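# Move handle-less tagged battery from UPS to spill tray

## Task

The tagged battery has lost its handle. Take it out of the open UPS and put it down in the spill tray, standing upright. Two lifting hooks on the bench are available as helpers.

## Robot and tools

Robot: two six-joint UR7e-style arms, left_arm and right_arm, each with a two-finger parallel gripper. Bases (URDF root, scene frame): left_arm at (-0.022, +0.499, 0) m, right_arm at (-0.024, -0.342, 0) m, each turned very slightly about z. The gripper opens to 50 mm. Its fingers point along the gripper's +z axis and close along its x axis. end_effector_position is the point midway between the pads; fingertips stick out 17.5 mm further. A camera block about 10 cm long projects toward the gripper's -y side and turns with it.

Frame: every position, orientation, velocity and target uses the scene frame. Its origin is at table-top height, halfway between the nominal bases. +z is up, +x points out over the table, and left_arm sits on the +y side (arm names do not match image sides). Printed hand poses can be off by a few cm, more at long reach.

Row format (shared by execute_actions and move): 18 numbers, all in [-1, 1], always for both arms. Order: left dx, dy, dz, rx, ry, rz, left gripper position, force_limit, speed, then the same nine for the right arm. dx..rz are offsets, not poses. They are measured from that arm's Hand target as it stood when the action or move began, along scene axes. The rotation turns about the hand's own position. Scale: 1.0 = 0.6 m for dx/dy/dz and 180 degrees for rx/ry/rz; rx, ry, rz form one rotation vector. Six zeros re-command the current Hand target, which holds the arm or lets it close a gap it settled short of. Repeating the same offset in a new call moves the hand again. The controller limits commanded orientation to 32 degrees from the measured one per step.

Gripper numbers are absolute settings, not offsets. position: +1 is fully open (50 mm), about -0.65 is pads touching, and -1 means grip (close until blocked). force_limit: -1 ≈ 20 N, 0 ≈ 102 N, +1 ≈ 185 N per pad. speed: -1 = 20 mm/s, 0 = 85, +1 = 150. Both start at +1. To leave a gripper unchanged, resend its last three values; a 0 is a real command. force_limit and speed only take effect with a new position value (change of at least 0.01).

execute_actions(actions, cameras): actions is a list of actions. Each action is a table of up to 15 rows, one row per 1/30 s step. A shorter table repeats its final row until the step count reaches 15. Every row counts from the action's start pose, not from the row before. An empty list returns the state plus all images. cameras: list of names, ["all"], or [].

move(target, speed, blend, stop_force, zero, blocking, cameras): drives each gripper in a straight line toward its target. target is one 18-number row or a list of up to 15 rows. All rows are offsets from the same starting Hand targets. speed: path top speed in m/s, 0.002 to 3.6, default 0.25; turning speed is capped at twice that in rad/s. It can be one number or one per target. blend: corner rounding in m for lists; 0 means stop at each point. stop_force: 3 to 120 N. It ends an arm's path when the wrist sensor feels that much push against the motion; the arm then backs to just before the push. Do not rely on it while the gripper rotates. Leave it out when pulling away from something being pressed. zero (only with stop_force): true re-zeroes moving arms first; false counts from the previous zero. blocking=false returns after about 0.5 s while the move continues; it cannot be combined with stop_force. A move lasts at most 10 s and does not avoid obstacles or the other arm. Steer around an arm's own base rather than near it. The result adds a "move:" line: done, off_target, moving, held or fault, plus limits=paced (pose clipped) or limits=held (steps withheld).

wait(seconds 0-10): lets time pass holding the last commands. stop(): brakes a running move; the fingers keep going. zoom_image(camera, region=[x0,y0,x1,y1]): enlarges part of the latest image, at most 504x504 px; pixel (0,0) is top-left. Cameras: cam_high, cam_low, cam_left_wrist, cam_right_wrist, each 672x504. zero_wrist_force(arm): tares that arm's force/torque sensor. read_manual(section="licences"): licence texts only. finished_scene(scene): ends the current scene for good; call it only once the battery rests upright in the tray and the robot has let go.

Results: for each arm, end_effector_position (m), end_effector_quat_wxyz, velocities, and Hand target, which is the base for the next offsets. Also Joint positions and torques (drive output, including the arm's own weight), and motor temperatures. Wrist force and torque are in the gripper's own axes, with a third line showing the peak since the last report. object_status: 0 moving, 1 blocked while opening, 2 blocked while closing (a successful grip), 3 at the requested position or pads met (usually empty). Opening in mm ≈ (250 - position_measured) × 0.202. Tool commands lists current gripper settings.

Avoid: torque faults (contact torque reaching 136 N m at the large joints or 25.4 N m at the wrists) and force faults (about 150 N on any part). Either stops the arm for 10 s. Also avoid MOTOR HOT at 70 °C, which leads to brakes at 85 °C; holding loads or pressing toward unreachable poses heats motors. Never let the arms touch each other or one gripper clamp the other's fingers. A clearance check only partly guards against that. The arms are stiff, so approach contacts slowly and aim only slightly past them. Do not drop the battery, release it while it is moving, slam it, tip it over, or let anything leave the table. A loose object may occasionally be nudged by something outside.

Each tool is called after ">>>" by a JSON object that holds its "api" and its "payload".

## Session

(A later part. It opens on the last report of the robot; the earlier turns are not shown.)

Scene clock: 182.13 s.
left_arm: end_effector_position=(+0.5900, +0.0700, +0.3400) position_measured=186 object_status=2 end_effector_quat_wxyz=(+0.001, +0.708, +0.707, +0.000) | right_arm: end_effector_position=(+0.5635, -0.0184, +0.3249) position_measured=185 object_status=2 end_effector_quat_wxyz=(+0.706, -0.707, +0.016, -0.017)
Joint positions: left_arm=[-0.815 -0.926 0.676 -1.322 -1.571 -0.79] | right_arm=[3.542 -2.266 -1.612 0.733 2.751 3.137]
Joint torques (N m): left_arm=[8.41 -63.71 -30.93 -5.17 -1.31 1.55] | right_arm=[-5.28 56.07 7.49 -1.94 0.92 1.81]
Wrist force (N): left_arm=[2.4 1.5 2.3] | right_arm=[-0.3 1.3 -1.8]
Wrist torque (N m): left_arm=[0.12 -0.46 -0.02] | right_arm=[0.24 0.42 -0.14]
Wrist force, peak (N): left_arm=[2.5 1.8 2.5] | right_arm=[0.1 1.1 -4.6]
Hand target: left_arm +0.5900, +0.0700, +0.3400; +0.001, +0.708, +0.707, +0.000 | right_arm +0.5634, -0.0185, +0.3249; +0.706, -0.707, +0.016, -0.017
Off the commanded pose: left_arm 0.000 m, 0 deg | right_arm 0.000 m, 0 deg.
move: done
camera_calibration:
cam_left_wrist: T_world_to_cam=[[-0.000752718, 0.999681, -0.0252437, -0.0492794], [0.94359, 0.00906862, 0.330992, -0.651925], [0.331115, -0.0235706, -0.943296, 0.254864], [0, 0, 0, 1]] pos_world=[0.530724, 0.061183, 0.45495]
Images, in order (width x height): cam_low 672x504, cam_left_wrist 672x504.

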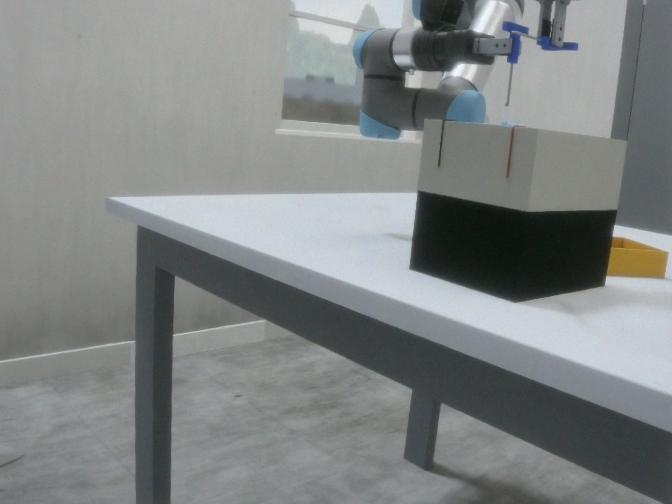

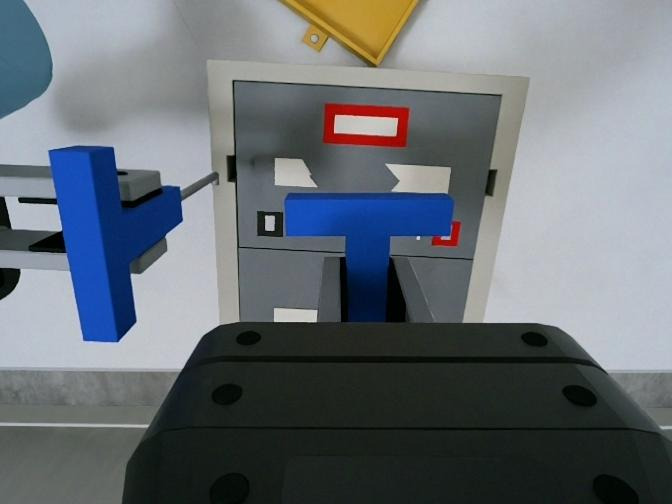

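>>> {"api": "move", "payload": {"target": [0,0,0,0,0,0,-1,-0.4,-0.5,0.0023,-0.0022,-0.0433,0,0,0,-1,-0.4,-0.5], "speed": 0.06, "stop_force": 5, "cameras": ["cam_low","cam_left_wrist"]}}

>>> {"api": "zoom_image", "payload": {"camera": "cam_left_wrist", "region": [170, 120, 270, 220]}}

>>> {"api": "zoom_image", "payload": {"camera": "cam_low", "region": [390, 0, 560, 140]}}

Scene clock: 187.67 s.
left_arm: end_effector_position=(+0.5900, +0.0700, +0.3400) position_measured=186 object_status=2 end_effector_quat_wxyz=(+0.001, +0.708, +0.707, +0.000) | right_arm: end_effector_position=(+0.5648, -0.0198, +0.2989) position_measured=185 object_status=2 end_effector_quat_wxyz=(+0.706, -0.707, +0.016, -0.017)
Joint positions: left_arm=[-0.815 -0.926 0.676 -1.322 -1.571 -0.79] | right_arm=[3.539 -2.31 -1.615 0.781 2.754 3.137]
Joint torques (N m): left_arm=[8.81 -63.34 -31.07 -5.06 -1.45 1.44] | right_arm=[0.54 57.17 25.93 -1.75 -1.78 1.89]
Wrist force (N): left_arm=[2.4 1.8 2.4] | right_arm=[-0.1 1.3 -1.7]
Wrist torque (N m): left_arm=[0.16 -0.46 -0.02] | right_arm=[0.24 0.40 -0.13]
Wrist force, peak (N): left_arm=[2.6 1.8 2.5] | right_arm=[0.1 2.5 -1.6]
Hand target: left_arm +0.5900, +0.0700, +0.3400; +0.001, +0.708, +0.707, +0.000 | right_arm +0.5648, -0.0198, +0.2989; +0.706, -0.707, +0.016, -0.017
Off the commanded pose: left_arm 0.000 m, 0 deg | right_arm 0.000 m, 0 deg.
move: done
camera_calibration:
cam_left_wrist: T_world_to_cam=[[-0.000752718, 0.999681, -0.0252437, -0.0492794], [0.94359, 0.00906862, 0.330992, -0.651925], [0.331115, -0.0235706, -0.943296, 0.254864], [0, 0, 0, 1]] pos_world=[0.530724, 0.061183, 0.45495]
Images, in order (width x height): cam_low 672x504, cam_left_wrist 672x504.

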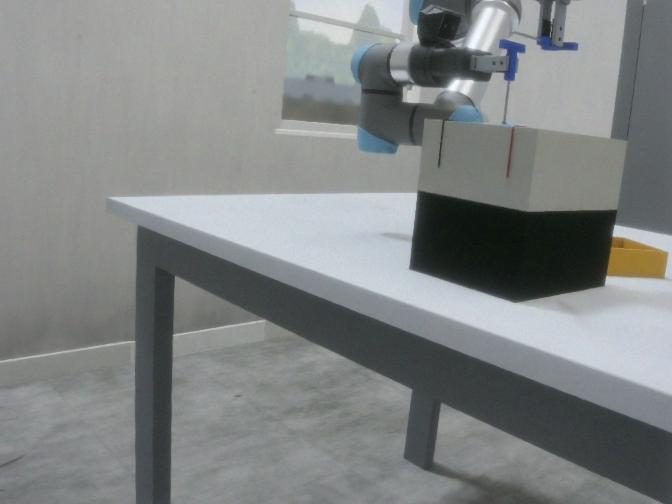

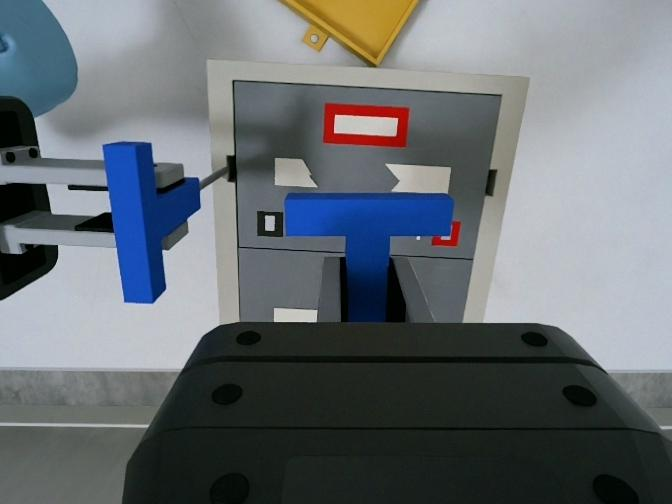

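Scaled by 5.040.

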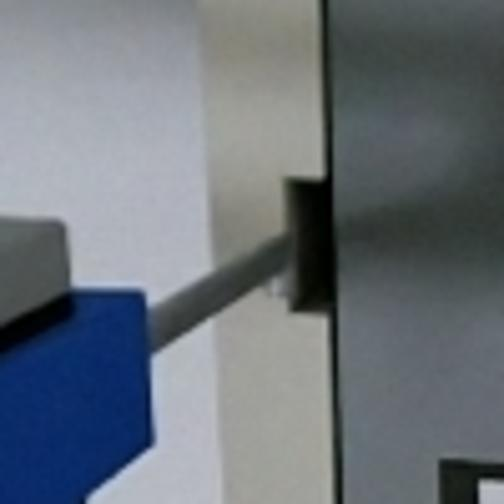

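Scaled by 2.965.

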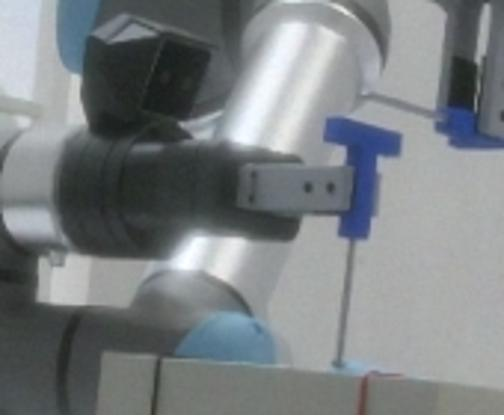

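>>> {"api": "move", "payload": {"target": [0,0,0,0,0,0,-1,-0.4,-0.5,-0.002,0.001,-0.0183,0,0,0,-1,-0.4,-0.5], "speed": 0.03, "stop_force": 4, "cameras": ["cam_left_wrist"]}}

>>> {"api": "zoom_image", "payload": {"camera": "cam_left_wrist", "region": [190, 130, 260, 200]}}

Scene clock: 193.33 s.
left_arm: end_effector_position=(+0.5900, +0.0700, +0.3400) position_measured=186 object_status=2 end_effector_quat_wxyz=(+0.001, +0.708, +0.707, +0.000) | right_arm: end_effector_position=(+0.5636, -0.0192, +0.2879) position_measured=185 object_status=2 end_effector_quat_wxyz=(+0.706, -0.707, +0.016, -0.017)
Joint positions: left_arm=[-0.815 -0.926 0.676 -1.322 -1.571 -0.79] | right_arm=[3.54 -2.327 -1.621 0.803 2.752 3.137]
Joint torques (N m): left_arm=[8.37 -63.06 -31.05 -4.92 -1.38 1.39] | right_arm=[3.6 56.77 25.84 -1.87 -0.09 2.16]
Wrist force (N): left_arm=[2.5 1.8 2.2] | right_arm=[-0.1 1.7 -1.0]
Wrist torque (N m): left_arm=[0.16 -0.47 -0.02] | right_arm=[0.31 0.38 -0.13]
Wrist force, peak (N): left_arm=[2.7 1.6 2.5] | right_arm=[-0.1 1.5 -1.9]
Hand target: left_arm +0.5900, +0.0700, +0.3400; +0.001, +0.708, +0.707, +0.000 | right_arm +0.5636, -0.0192, +0.2879; +0.706, -0.707, +0.016, -0.017
Off the commanded pose: left_arm 0.000 m, 0 deg | right_arm 0.000 m, 0 deg.
move: done
camera_calibration:
cam_left_wrist: T_world_to_cam=[[-0.000752718, 0.999681, -0.0252437, -0.0492794], [0.94359, 0.00906862, 0.330992, -0.651925], [0.331115, -0.0235706, -0.943296, 0.254864], [0, 0, 0, 1]] pos_world=[0.530724, 0.061183, 0.45495]
Images, in order (width x height): cam_left_wrist 672x504.

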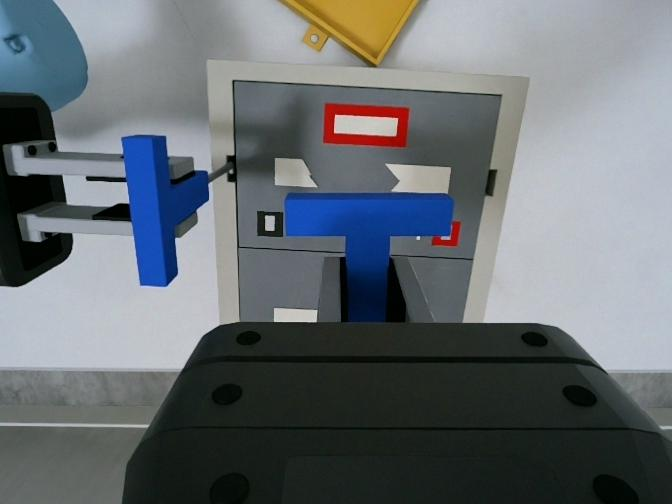

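Scaled by 7.200.

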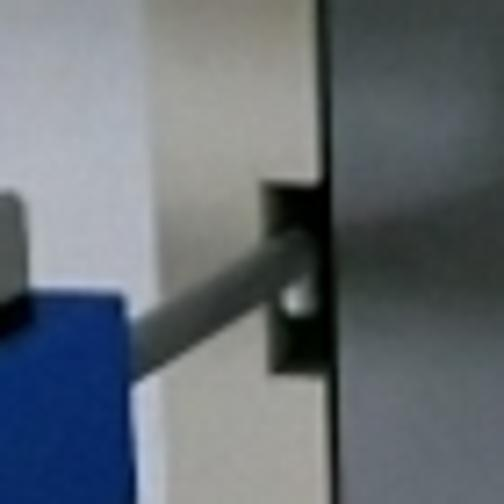

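>>> {"api": "move", "payload": {"target": [0,0,0,0,0,0,-1,-0.4,-0.5,0.001,0,-0.1,0,0,0,-1,-0.4,-0.5], "speed": 0.03, "stop_force": 5, "cameras": ["cam_low","cam_left_wrist"]}}

>>> {"api": "zoom_image", "payload": {"camera": "cam_left_wrist", "region": [120, 100, 280, 260]}}

>>> {"api": "zoom_image", "payload": {"camera": "cam_low", "region": [390, 20, 560, 160]}}

Scene clock: 197.77 s.
left_arm: end_effector_position=(+0.5900, +0.0700, +0.3400) position_measured=186 object_status=2 end_effector_quat_wxyz=(+0.001, +0.708, +0.707, +0.000) | right_arm: end_effector_position=(+0.5639, -0.0192, +0.2560) position_measured=185 object_status=2 end_effector_quat_wxyz=(+0.706, -0.707, +0.016, -0.017)
Joint positions: left_arm=[-0.815 -0.926 0.676 -1.322 -1.571 -0.79] | right_arm=[3.54 -2.383 -1.622 0.86 2.753 3.137]
Joint torques (N m): left_arm=[8.15 -62.61 -31.36 -4.76 -1.36 1.29] | right_arm=[-12.04 57.85 6.81 4.12 -0.81 -1.25]
Wrist force (N): left_arm=[2.5 1.6 2.3] | right_arm=[0.3 2.6 -0.6]
Wrist torque (N m): left_arm=[0.14 -0.48 -0.02] | right_arm=[0.44 0.35 -0.14]
Wrist force, peak (N): left_arm=[2.8 1.8 2.3] | right_arm=[-0.5 -46.5 3.7]
Hand target: left_arm +0.5900, +0.0700, +0.3400; +0.001, +0.708, +0.707, +0.000 | right_arm +0.5639, -0.0192, +0.2560; +0.706, -0.707, +0.016, -0.017 (not the last commanded pose)
Off the commanded pose: left_arm 0.000 m, 0 deg | right_arm 0.028 m, 0 deg.
move: contact (right_arm)
camera_calibration:
cam_left_wrist: T_world_to_cam=[[-0.000752718, 0.999681, -0.0252437, -0.0492794], [0.94359, 0.00906862, 0.330992, -0.651925], [0.331115, -0.0235706, -0.943296, 0.254864], [0, 0, 0, 1]] pos_world=[0.530724, 0.061183, 0.45495]
Images, in order (width x height): cam_low 672x504, cam_left_wrist 672x504.

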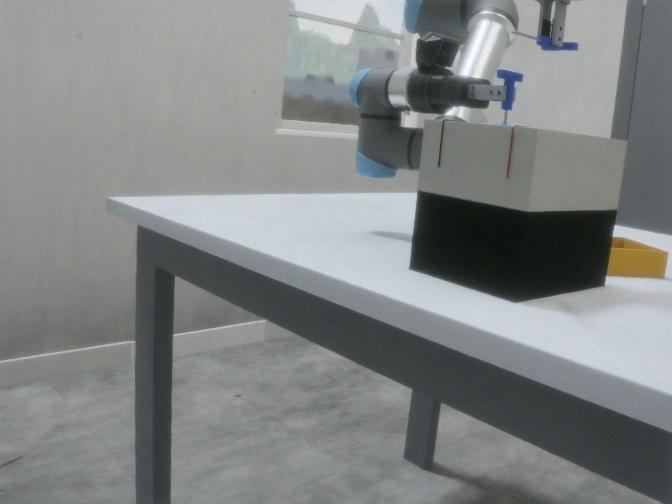

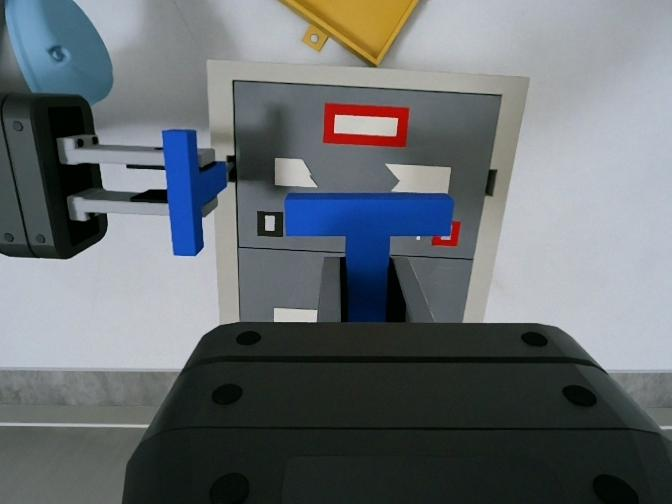

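Scaled by 3.150.

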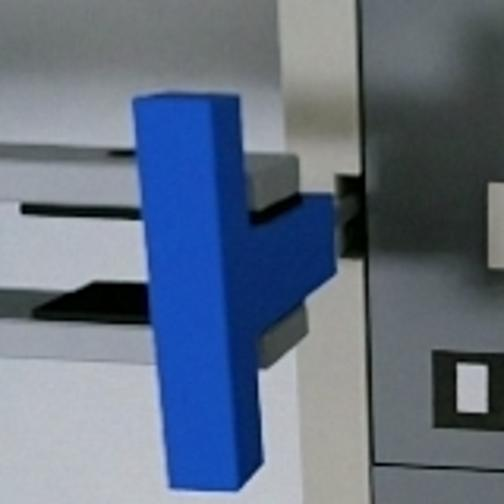

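Scaled by 2.965.

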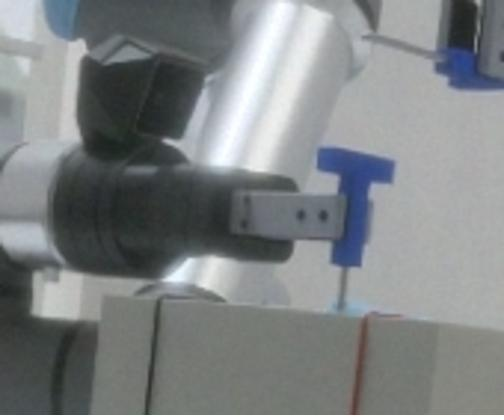

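>>> {"api": "execute_actions", "payload": {"actions": [[[0,0,0,0,0,0,-1,-0.4,-0.5,0,0,0,0,0,0,1,-0.4,-0.95]],[[0,0,0,0,0,0,-1,-0.4,-0.5,0,0,0,0,0,0,1,-0.4,-0.95]],[[0,0,0,0,0,0,-1,-0.4,-0.5,0,0,0,0,0,0,1,-0.4,-0.95]]], "cameras": ["cam_low","cam_left_wrist"]}}

>>> {"api": "zoom_image", "payload": {"camera": "cam_left_wrist", "region": [120, 100, 280, 260]}}

>>> {"api": "zoom_image", "payload": {"camera": "cam_low", "region": [390, 20, 560, 160]}}

Scene clock: 213.67 s.
left_arm: end_effector_position=(+0.5900, +0.0700, +0.3400) position_measured=186 object_status=2 end_effector_quat_wxyz=(+0.001, +0.708, +0.707, +0.000) | right_arm: end_effector_position=(+0.5639, -0.0192, +0.2560) position_measured=3 object_status=0 end_effector_quat_wxyz=(+0.706, -0.707, +0.016, -0.017)
Joint positions: left_arm=[-0.815 -0.926 0.676 -1.322 -1.571 -0.79] | right_arm=[3.54 -2.383 -1.622 0.86 2.753 3.137]
Joint torques (N m): left_arm=[9.31 -62.5 -30.99 -4.64 -1.37 1.21] | right_arm=[-0.47 51.77 21.25 3.33 -2.29 -1.13]
Wrist force (N): left_arm=[2.4 1.6 2.4] | right_arm=[0.2 1.4 -1.9]
Wrist torque (N m): left_arm=[0.14 -0.46 -0.01] | right_arm=[0.35 0.36 -0.13]
Wrist force, peak (N): left_arm=[2.4 1.9 2.5] | right_arm=[0.3 3.2 -0.5]
Hand target: left_arm +0.5900, +0.0700, +0.3400; +0.001, +0.708, +0.707, +0.000 | right_arm +0.5639, -0.0192, +0.2560; +0.706, -0.707, +0.016, -0.017
Off the commanded pose: left_arm 0.000 m, 0 deg | right_arm 0.000 m, 0 deg.
camera_calibration:
cam_left_wrist: T_world_to_cam=[[-0.000752718, 0.999681, -0.0252437, -0.0492794], [0.94359, 0.00906862, 0.330992, -0.651925], [0.331115, -0.0235706, -0.943296, 0.254864], [0, 0, 0, 1]] pos_world=[0.530724, 0.061183, 0.45495]
Images, in order (width x height): cam_low 672x504, cam_left_wrist 672x504.

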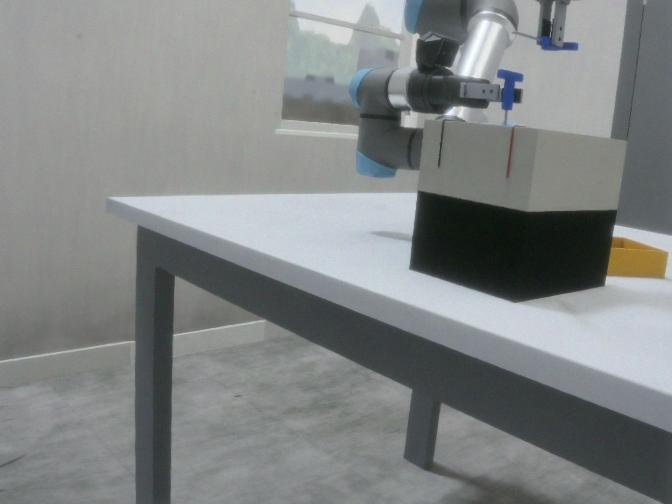

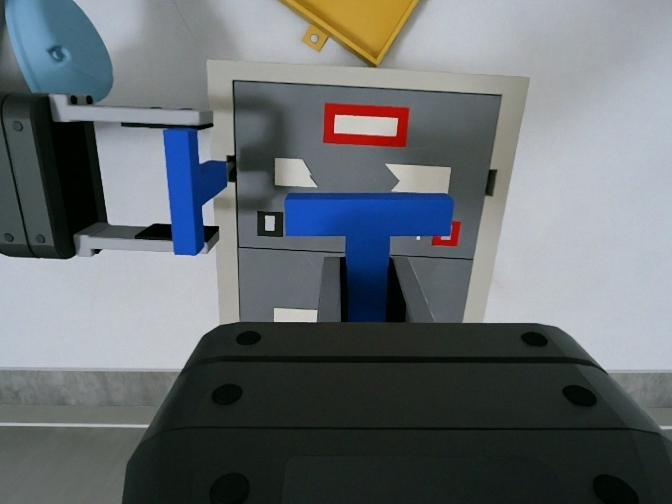

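Scaled by 3.150.

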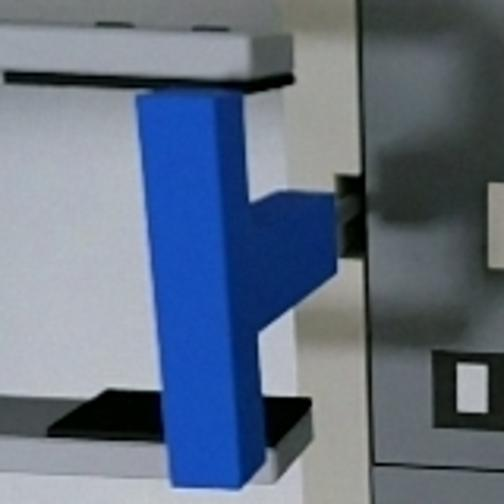

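Scaled by 2.965.

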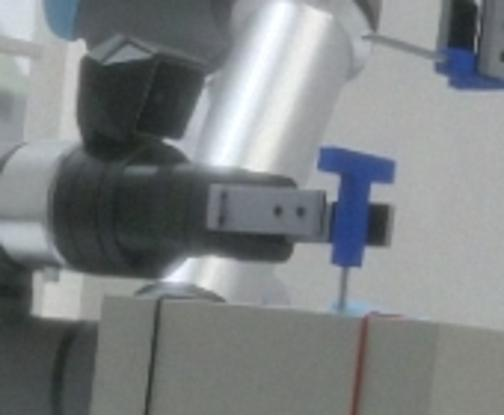

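>>> {"api": "move", "payload": {"target": [[0,0.2,0.0333,0,0,0.3,-1,-0.4,-0.5,0,-0.168,0,0,0,0,1,-0.4,-0.95],[0,0.3,0.0333,0,0,0.4856,-1,-0.4,-0.5,0,-0.2,0.24,-0.4995,0.0225,0,1,-0.4,-0.95],[-0.0333,0.3167,0.0167,-0.3740,0.3919,0.3742,-1,-0.4,-0.5,0.06,0.157,0.1733,-0.3954,-0.3781,0.3955,1,-0.4,-0.95]], "speed": 0.45, "blend": [0.02,0.03,0], "cameras": ["cam_high","cam_low","cam_right_wrist"]}}

Scene clock: 224.30 s.
left_arm: end_effector_position=(+0.5701, +0.2600, +0.3500) position_measured=186 object_status=2 end_effector_quat_wxyz=(-0.016, +0.016, +0.707, -0.707) end_effector_velocity=(+0.001, -0.001, -0.001) end_effector_angular_velocity=(+0.001, +0.002, +0.000) | right_arm: end_effector_position=(+0.5999, +0.0750, +0.3600) position_measured=3 object_status=3 end_effector_quat_wxyz=(+0.000, +0.707, +0.708, +0.001)
Joint positions: left_arm=[-0.214 -0.866 1.511 -3.781 -2.997 -3.136] | right_arm=[3.965 -2.247 -0.57 -1.893 1.571 0.766]
Joint velocities: left_arm=[-0.001 0 0.001 0.006 0 0.005] | right_arm=[within noise]
Joint torques (N m): left_arm=[-7.58 -52.09 -14.09 1.38 0.32 1.81] | right_arm=[-14.58 61.19 15.16 6.15 -1.06 -1.81]
Wrist force (N): left_arm=[2.6 4.7 -1.4] | right_arm=[-1.1 -0.4 2.3]
Wrist torque (N m): left_arm=[0.04 -0.57 -0.07] | right_arm=[-0.09 0.06 -0.44]
Wrist force, peak (N): left_arm=[2.5 5.8 -1.2] | right_arm=[0.2 2.9 -2.6]
Hand target: left_arm +0.5700, +0.2601, +0.3500; -0.016, +0.016, +0.707, -0.707 | right_arm +0.5999, +0.0750, +0.3600; +0.000, +0.707, +0.708, +0.001
Off the commanded pose: left_arm 0.000 m, 0 deg | right_arm 0.000 m, 0 deg.
move: done
camera_calibration:
cam_right_wrist: T_world_to_cam=[[-0.0197781, 0.999753, 0.0101096, -0.0598416], [0.932546, 0.0148006, 0.360749, -0.674289], [0.36051, 0.0165626, -0.932608, 0.254463], [0, 0, 0, 1]] pos_world=[0.535886, 0.0655921, 0.481168]
Images, in order (width x height): cam_high 672x504, cam_low 672x504, cam_right_wrist 672x504.

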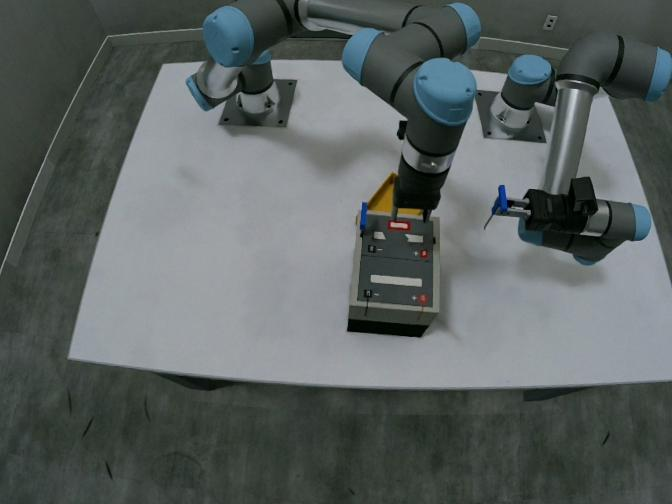

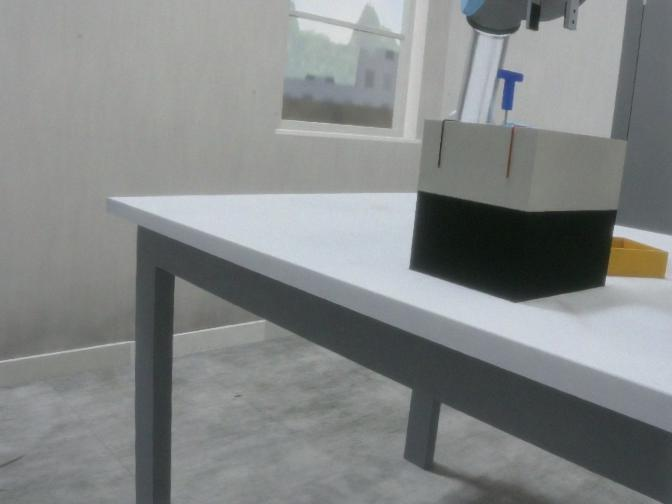

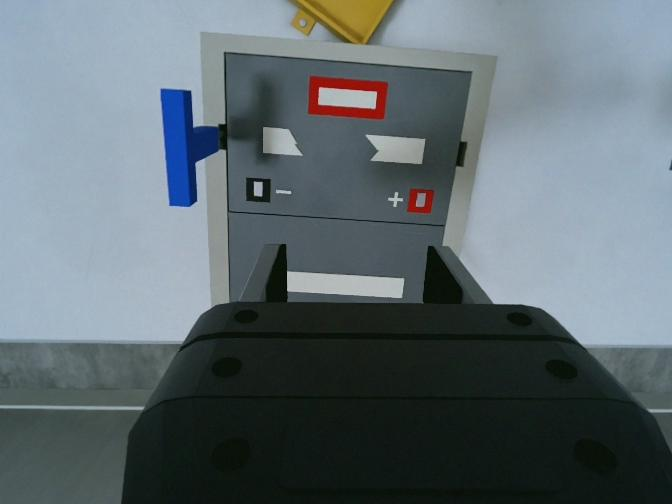

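>>> {"api": "move", "payload": {"target": [0.0033,-0.1625,-0.0533,0,0,0,-1,-0.4,-0.5,0,0,0,0,0,0,1,-0.4,-0.95], "speed": 0.2, "cameras": ["cam_low","cam_right_wrist"]}}

>>> {"api": "zoom_image", "payload": {"camera": "cam_right_wrist", "region": [410, 100, 550, 220]}}

Scene clock: 229.80 s.
left_arm: end_effector_position=(+0.5721, +0.1626, +0.3180) position_measured=186 object_status=2 end_effector_quat_wxyz=(-0.016, +0.016, +0.707, -0.707) | right_arm: end_effector_position=(+0.5999, +0.0750, +0.3600) position_measured=3 object_status=3 end_effector_quat_wxyz=(+0.000, +0.707, +0.708, +0.001)
Joint positions: left_arm=[-0.372 -0.806 1.5 -3.833 -2.839 -3.139] | right_arm=[3.965 -2.247 -0.57 -1.893 1.571 0.766]
Joint torques (N m): left_arm=[-3.94 -60.9 -6.75 0.95 0.35 -0.59] | right_arm=[-14.34 61.19 14.57 6.08 -1.86 -1.72]
Wrist force (N): left_arm=[2.0 4.7 -1.6] | right_arm=[-1.1 -0.3 2.2]
Wrist torque (N m): left_arm=[0.05 -0.47 0.03] | right_arm=[-0.07 0.06 -0.44]
Wrist force, peak (N): left_arm=[2.4 4.1 -4.4] | right_arm=[-1.1 -0.6 2.5]
Hand target: left_arm +0.5720, +0.1626, +0.3180; -0.016, +0.016, +0.707, -0.707 | right_arm +0.5999, +0.0750, +0.3600; +0.000, +0.707, +0.708, +0.001
Off the commanded pose: left_arm 0.000 m, 0 deg | right_arm 0.000 m, 0 deg.
move: done
camera_calibration:
cam_right_wrist: T_world_to_cam=[[-0.0197424, 0.999755, 0.0100163, -0.0598163], [0.932546, 0.014801, 0.360747, -0.674289], [0.36051, 0.0164626, -0.93261, 0.25447], [0, 0, 0, 1]] pos_world=[0.535886, 0.0655925, 0.481168]
Images, in order (width x height): cam_low 672x504, cam_right_wrist 672x504.

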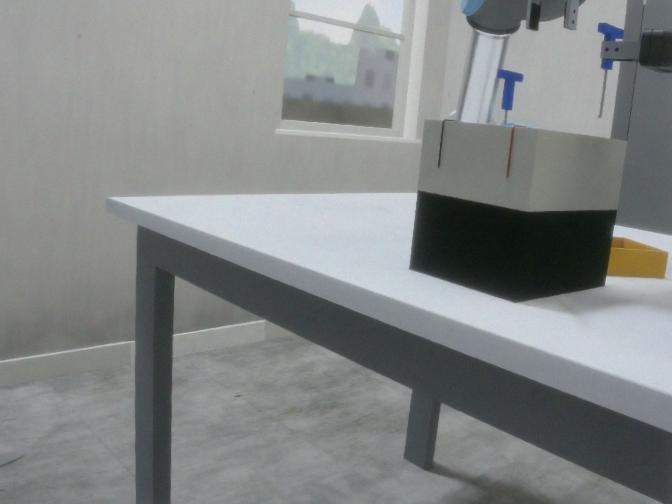

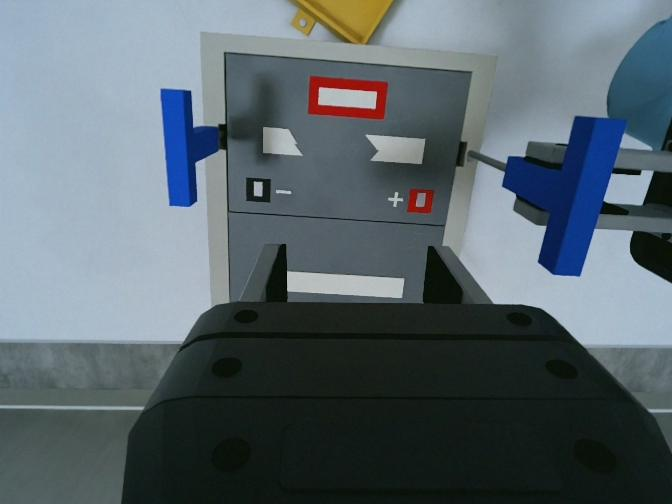

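Scaled by 3.600.

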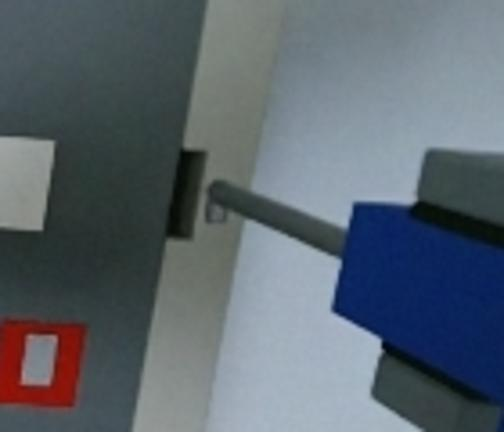

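>>> {"api": "move", "payload": {"target": [0.0033,0.0053,-0.035,0,0,0,-1,-0.4,-0.5,0,0,0,0,0,0,1,-0.4,-0.95], "speed": 0.05, "stop_force": 5, "cameras": ["cam_right_wrist"]}}

>>> {"api": "zoom_image", "payload": {"camera": "cam_right_wrist", "region": [420, 110, 520, 210]}}

Scene clock: 234.53 s.
left_arm: end_effector_position=(+0.5740, +0.1657, +0.2970) position_measured=186 object_status=2 end_effector_quat_wxyz=(-0.016, +0.016, +0.707, -0.707) | right_arm: end_effector_position=(+0.5999, +0.0750, +0.3600) position_measured=3 object_status=3 end_effector_quat_wxyz=(+0.000, +0.707, +0.708, +0.001)
Joint positions: left_arm=[-0.366 -0.771 1.5 -3.868 -2.845 -3.139] | right_arm=[3.965 -2.247 -0.57 -1.893 1.571 0.766]
Joint torques (N m): left_arm=[-6.76 -62.25 -28.63 1.04 1.33 -1.22] | right_arm=[-14 61.52 14.8 6.15 -2.07 -1.73]
Wrist force (N): left_arm=[2.3 4.6 -1.3] | right_arm=[-0.9 -0.7 2.1]
Wrist torque (N m): left_arm=[0.04 -0.52 0.00] | right_arm=[-0.13 0.04 -0.44]
Wrist force, peak (N): left_arm=[2.1 5.4 -1.7] | right_arm=[-1.1 -0.6 2.4]
Hand target: left_arm +0.5740, +0.1657, +0.2970; -0.016, +0.016, +0.707, -0.707 | right_arm +0.5999, +0.0750, +0.3600; +0.000, +0.707, +0.708, +0.001
Off the commanded pose: left_arm 0.000 m, 0 deg | right_arm 0.000 m, 0 deg.
move: done
camera_calibration:
cam_right_wrist: T_world_to_cam=[[-0.0197424, 0.999755, 0.0100163, -0.0598163], [0.932546, 0.014801, 0.360747, -0.674289], [0.36051, 0.0164626, -0.93261, 0.25447], [0, 0, 0, 1]] pos_world=[0.535886, 0.0655925, 0.481168]
Images, in order (width x height): cam_right_wrist 672x504.

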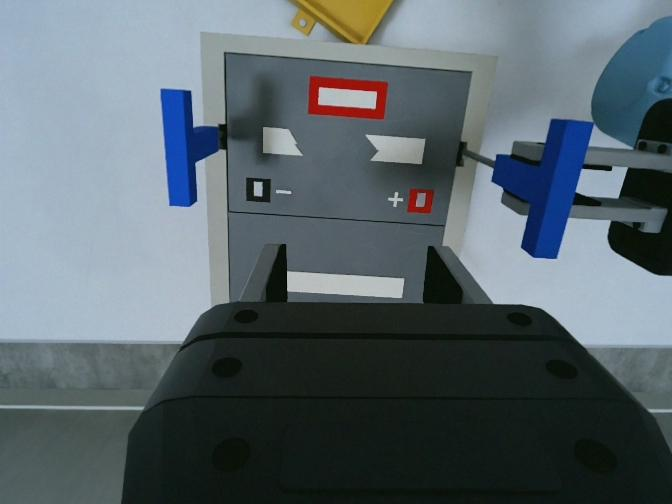

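Scaled by 5.040.

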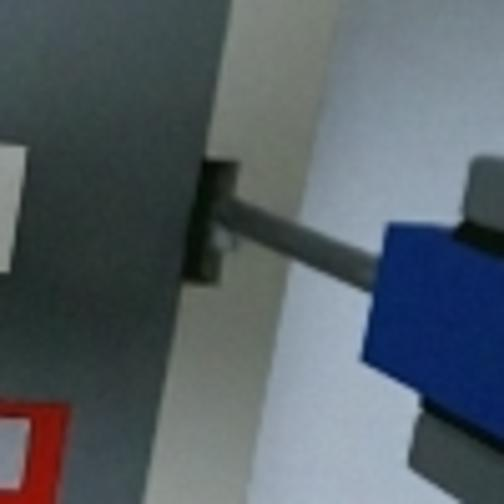

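>>> {"api": "move", "payload": {"target": [0,-0.0005,-0.073,0,0,0,-1,-0.4,-0.5,0,0,0,0,0,0,1,-0.4,-0.95], "speed": 0.02, "stop_force": 4, "cameras": ["cam_low","cam_right_wrist"]}}

>>> {"api": "zoom_image", "payload": {"camera": "cam_right_wrist", "region": [410, 90, 550, 230]}}

Scene clock: 241.57 s.
left_arm: end_effector_position=(+0.5740, +0.1655, +0.2560) position_measured=186 object_status=2 end_effector_quat_wxyz=(-0.016, +0.016, +0.707, -0.707) | right_arm: end_effector_position=(+0.5999, +0.0750, +0.3600) position_measured=3 object_status=3 end_effector_quat_wxyz=(+0.000, +0.707, +0.708, +0.001)
Joint positions: left_arm=[-0.367 -0.704 1.503 -3.938 -2.845 -3.138] | right_arm=[3.965 -2.247 -0.57 -1.893 1.571 0.766]
Joint torques (N m): left_arm=[-4.21 -62.44 -8.52 -2.85 -0.44 1.67] | right_arm=[-13.55 61.28 15.04 6.02 -2.04 -1.57]
Wrist force (N): left_arm=[1.9 4.2 -1.4] | right_arm=[-1.0 -0.5 2.3]
Wrist torque (N m): left_arm=[0.10 -0.49 0.01] | right_arm=[-0.10 0.05 -0.44]
Wrist force, peak (N): left_arm=[2.7 -23.5 -2.0] | right_arm=[-1.3 -0.8 2.4]
Hand target: left_arm +0.5740, +0.1655, +0.2560; -0.016, +0.016, +0.707, -0.707 (not the last commanded pose) | right_arm +0.5999, +0.0750, +0.3600; +0.000, +0.707, +0.708, +0.001
Off the commanded pose: left_arm 0.003 m, 0 deg | right_arm 0.000 m, 0 deg.
move: contact (left_arm)
camera_calibration:
cam_right_wrist: T_world_to_cam=[[-0.0197424, 0.999755, 0.0100163, -0.0598163], [0.932546, 0.014801, 0.360747, -0.674289], [0.36051, 0.0164626, -0.93261, 0.25447], [0, 0, 0, 1]] pos_world=[0.535886, 0.0655925, 0.481168]
Images, in order (width x height): cam_low 672x504, cam_right_wrist 672x504.

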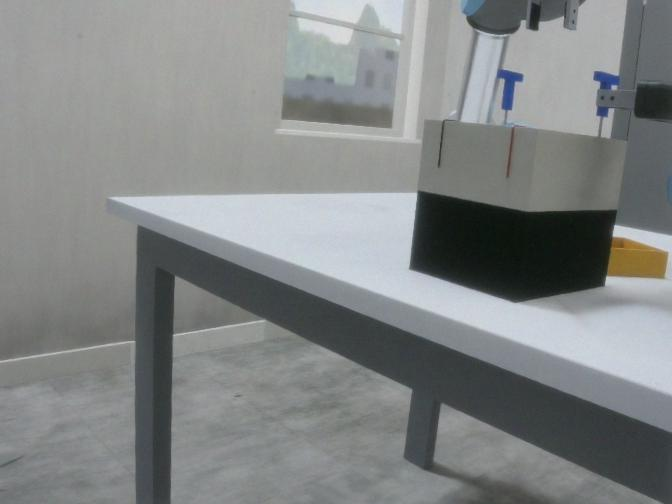

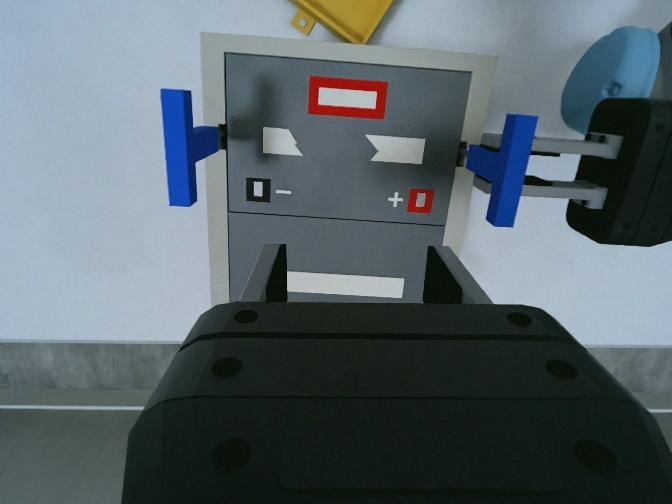

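Scaled by 3.600.

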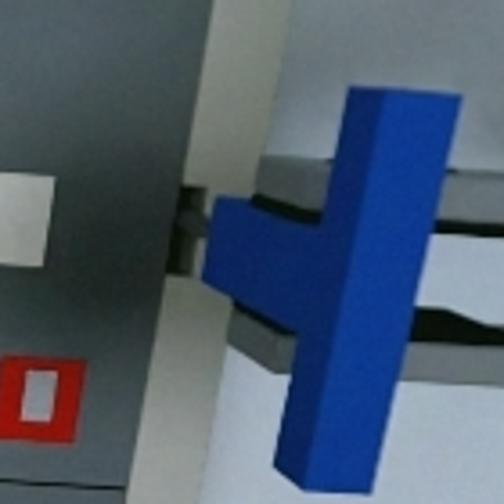

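>>> {"api": "move", "payload": {"target": [[0,0,0,0,0,0,1,-0.4,-0.95,0,0,0,0,0,0,1,-0.4,-0.95],[0,0.1667,0,0,0,0,1,-0.4,-0.95,-0.0598,-0.1345,-0.0333,0,0,-0.0144,1,-0.4,-0.95],[0,0.1908,0.2733,0.4995,-0.0225,0,1,-0.4,-0.95,-0.0598,-0.1345,-0.1217,0,0,-0.0144,1,-0.4,-0.95],[0,0.0908,0.24,0.3672,-0.4018,-0.3849,1,-0.4,-0.95,-0.0598,-0.1345,-0.1217,0,0,-0.0144,1,-0.4,-0.95]], "speed": 0.35, "blend": [0,0.02,0.03,0], "cameras": ["cam_high","cam_low","cam_left_wrist","cam_right_wrist"]}}

>>> {"api": "zoom_image", "payload": {"camera": "cam_low", "region": [400, 20, 660, 160]}}

>>> {"api": "zoom_image", "payload": {"camera": "cam_left_wrist", "region": [100, 50, 400, 320]}}

Scene clock: 255.70 s.
left_arm: end_effector_position=(+0.5740, +0.2198, +0.4000) position_measured=3 object_status=3 end_effector_quat_wxyz=(+0.000, +0.723, +0.691, +0.000) | right_arm: end_effector_position=(+0.5640, -0.0057, +0.2869) position_measured=3 object_status=3 end_effector_quat_wxyz=(+0.000, +0.722, +0.691, +0.001)
Joint positions: left_arm=[-0.667 -1.167 0.894 -1.298 -1.57 -0.598] | right_arm=[3.915 -1.986 -1.17 -1.554 1.571 0.761]
Joint torques (N m): left_arm=[8.87 -49.7 -28.47 -2.09 -0.95 1.6] | right_arm=[13.99 29.75 34.66 0.34 1.78 2.3]
Wrist force (N): left_arm=[2.2 1.7 1.7] | right_arm=[-0.6 -0.3 1.8]
Wrist torque (N m): left_arm=[0.15 -0.42 0.10] | right_arm=[-0.08 0.01 -0.33]
Wrist force, peak (N): left_arm=[2.7 5.0 -5.4] | right_arm=[-4.4 -2.4 2.9]
Hand target: left_arm +0.5740, +0.2199, +0.4000; +0.000, +0.723, +0.691, +0.000 | right_arm +0.5640, -0.0057, +0.2869; +0.000, +0.722, +0.691, +0.001
Off the commanded pose: left_arm 0.000 m, 0 deg | right_arm 0.000 m, 0 deg.
move: done
camera_calibration:
cam_left_wrist: T_world_to_cam=[[0.0432428, 0.998774, -0.0241115, -0.223041], [0.943063, -0.0328404, 0.330988, -0.648555], [0.329791, -0.0370515, -0.943327, 0.324027], [0, 0, 0, 1]] pos_world=[0.514412, 0.213474, 0.51495]
cam_right_wrist: T_world_to_cam=[[0.025424, 0.999626, 0.010084, -0.00468934], [0.932258, -0.0273499, 0.360759, -0.613455], [0.3609, 0.000228981, -0.932605, 0.200311], [0, 0, 0, 1]] pos_world=[0.499725, -0.0121362, 0.408168]

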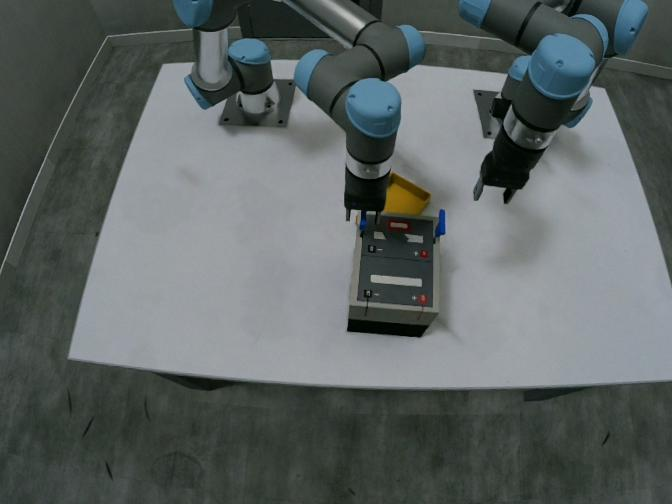

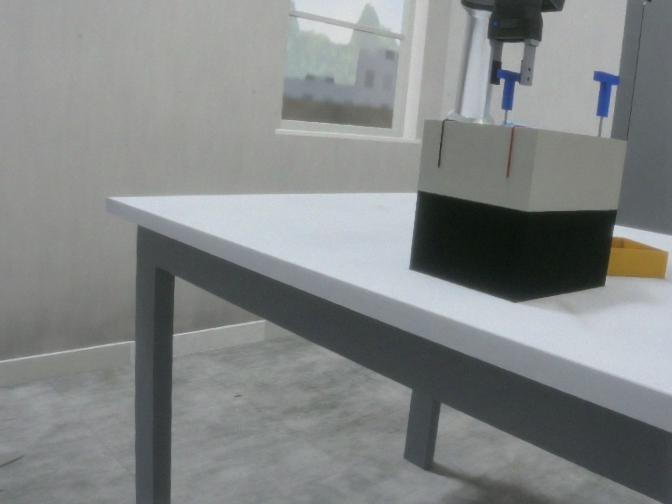

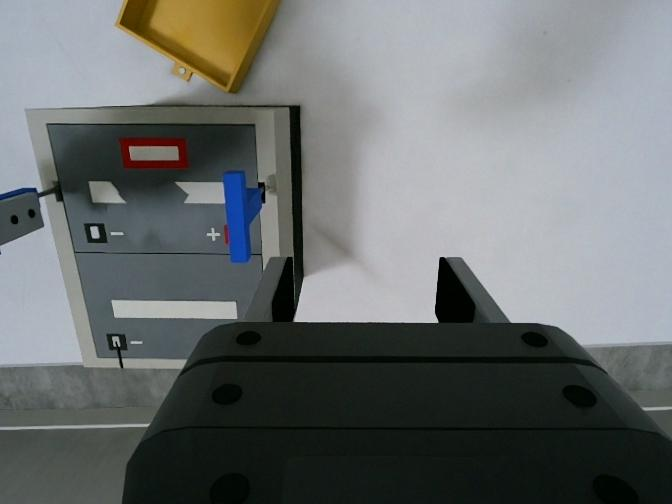

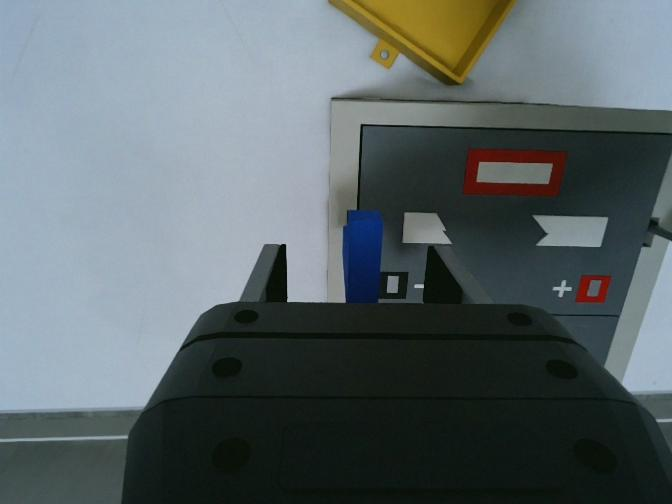

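Scaled by 1.938.

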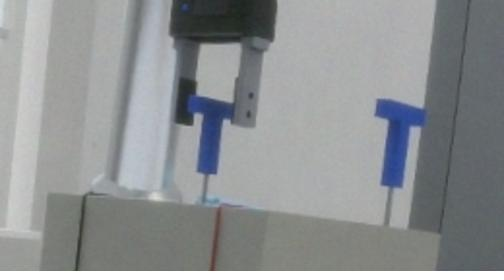

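Scaled by 1.680.

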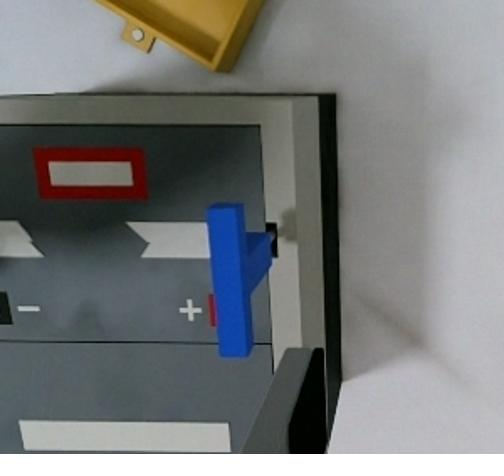

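>>> {"api": "move", "payload": {"target": [[0,0,0,0,0,0,1,-0.4,-0.95,0,0,0,0,0,0,-1,0.2,-0.9],[0,-0.1132,-0.1,0,0,0,1,-0.4,-0.95,0,0,0,0,0,0,-1,0.2,-0.9],[0,-0.1132,-0.1883,0,0,0,1,-0.4,-0.95,0,0,0,0,0,0,-1,0.2,-0.9]], "speed": 0.25, "blend": [0,0.02,0], "cameras": ["cam_low","cam_left_wrist","cam_right_wrist"]}}

>>> {"api": "zoom_image", "payload": {"camera": "cam_low", "region": [400, 20, 660, 160]}}

Scene clock: 263.07 s.
left_arm: end_effector_position=(+0.5733, +0.1730, +0.3582) position_measured=3 object_status=3 end_effector_quat_wxyz=(+0.000, +0.723, +0.691, +0.000) | right_arm: end_effector_position=(+0.5640, -0.0057, +0.2869) position_measured=206 object_status=2 end_effector_quat_wxyz=(+0.000, +0.722, +0.691, +0.001)
Joint positions: left_arm=[-0.724 -1.133 0.954 -1.391 -1.57 -0.654] | right_arm=[3.915 -1.986 -1.17 -1.554 1.571 0.761]
Joint torques (N m): left_arm=[7.95 -49.46 -32.8 -1.48 1.22 1.66] | right_arm=[2.23 32.64 32.2 0.66 -0.08 2.12]
Wrist force (N): left_arm=[2.1 2.2 1.9] | right_arm=[3.1 0.3 2.4]
Wrist torque (N m): left_arm=[0.21 -0.41 0.03] | right_arm=[-0.11 0.36 -0.34]
Wrist force, peak (N): left_arm=[-11.9 1.4 14.2] | right_arm=[3.0 0.1 3.1]
Hand target: left_arm +0.5733, +0.1730, +0.3582; +0.000, +0.723, +0.691, +0.000 (not the last commanded pose) | right_arm +0.5640, -0.0057, +0.2869; +0.000, +0.722, +0.691, +0.001
Off the commanded pose: left_arm 0.074 m, 0 deg | right_arm 0.000 m, 0 deg.
move: held (left_arm; a check stopped the path); path passed 1 of 3 targets; limits=held
pose unreachable (left arm): on one or more control steps of this call, first in action 0 (counted from 0), this arm could not follow its commanded pose, so it was not sent that pose on those steps. It may still have moved: this result reports where it is.
cause: moving toward the commanded pose would bring a part of the arm too close to another arm (a part of this arm just beyond joint 3 (elbow) and a part of the right arm just beyond its joint 3 (elbow), where that arm would come to rest).
camera_calibration:
cam_left_wrist: T_world_to_cam=[[0.0437157, 0.998762, -0.0237547, -0.177587], [0.943324, -0.0334361, 0.330183, -0.635379], [0.32898, -0.0368426, -0.943618, 0.283669], [0, 0, 0, 1]] pos_world=[0.51381, 0.166574, 0.473248]
cam_right_wrist: T_world_to_cam=[[0.025424, 0.999626, 0.010084, -0.0046868], [0.932258, -0.0273499, 0.360759, -0.613362], [0.3609, 0.000228981, -0.932605, 0.200347], [0, 0, 0, 1]] pos_world=[0.499625, -0.0121362, 0.408168]
Images, in order (width x height): cam_low 672x504, cam_left_wrist 672x504, cam_right_wrist 672x504.

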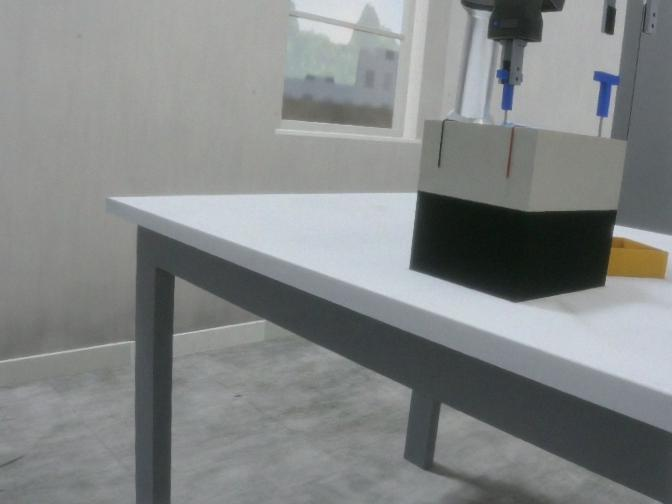

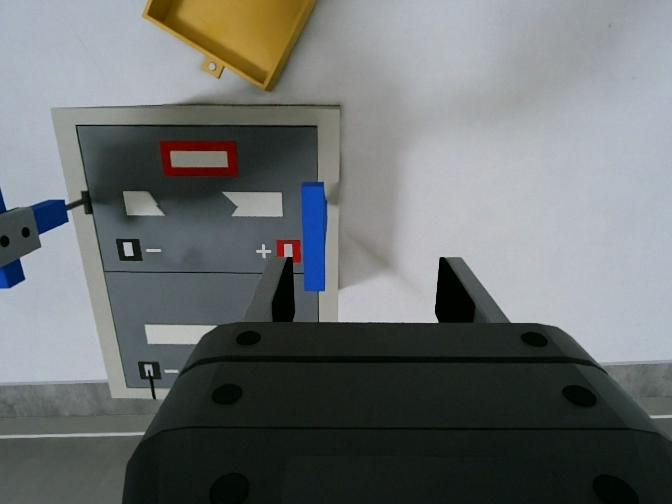

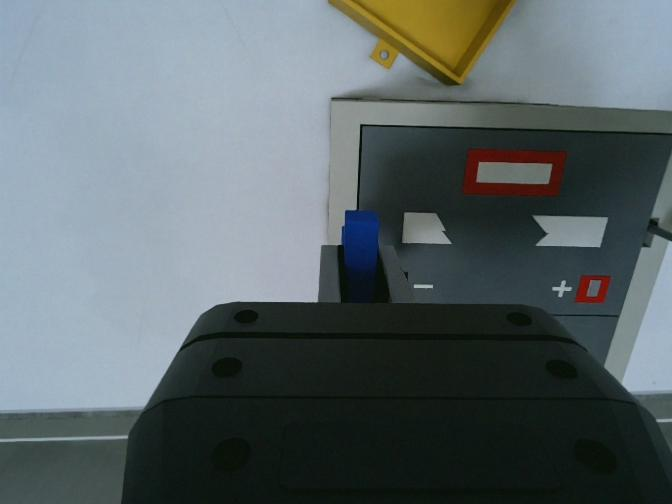

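Scaled by 1.938.

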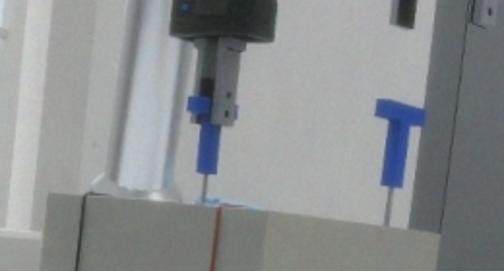

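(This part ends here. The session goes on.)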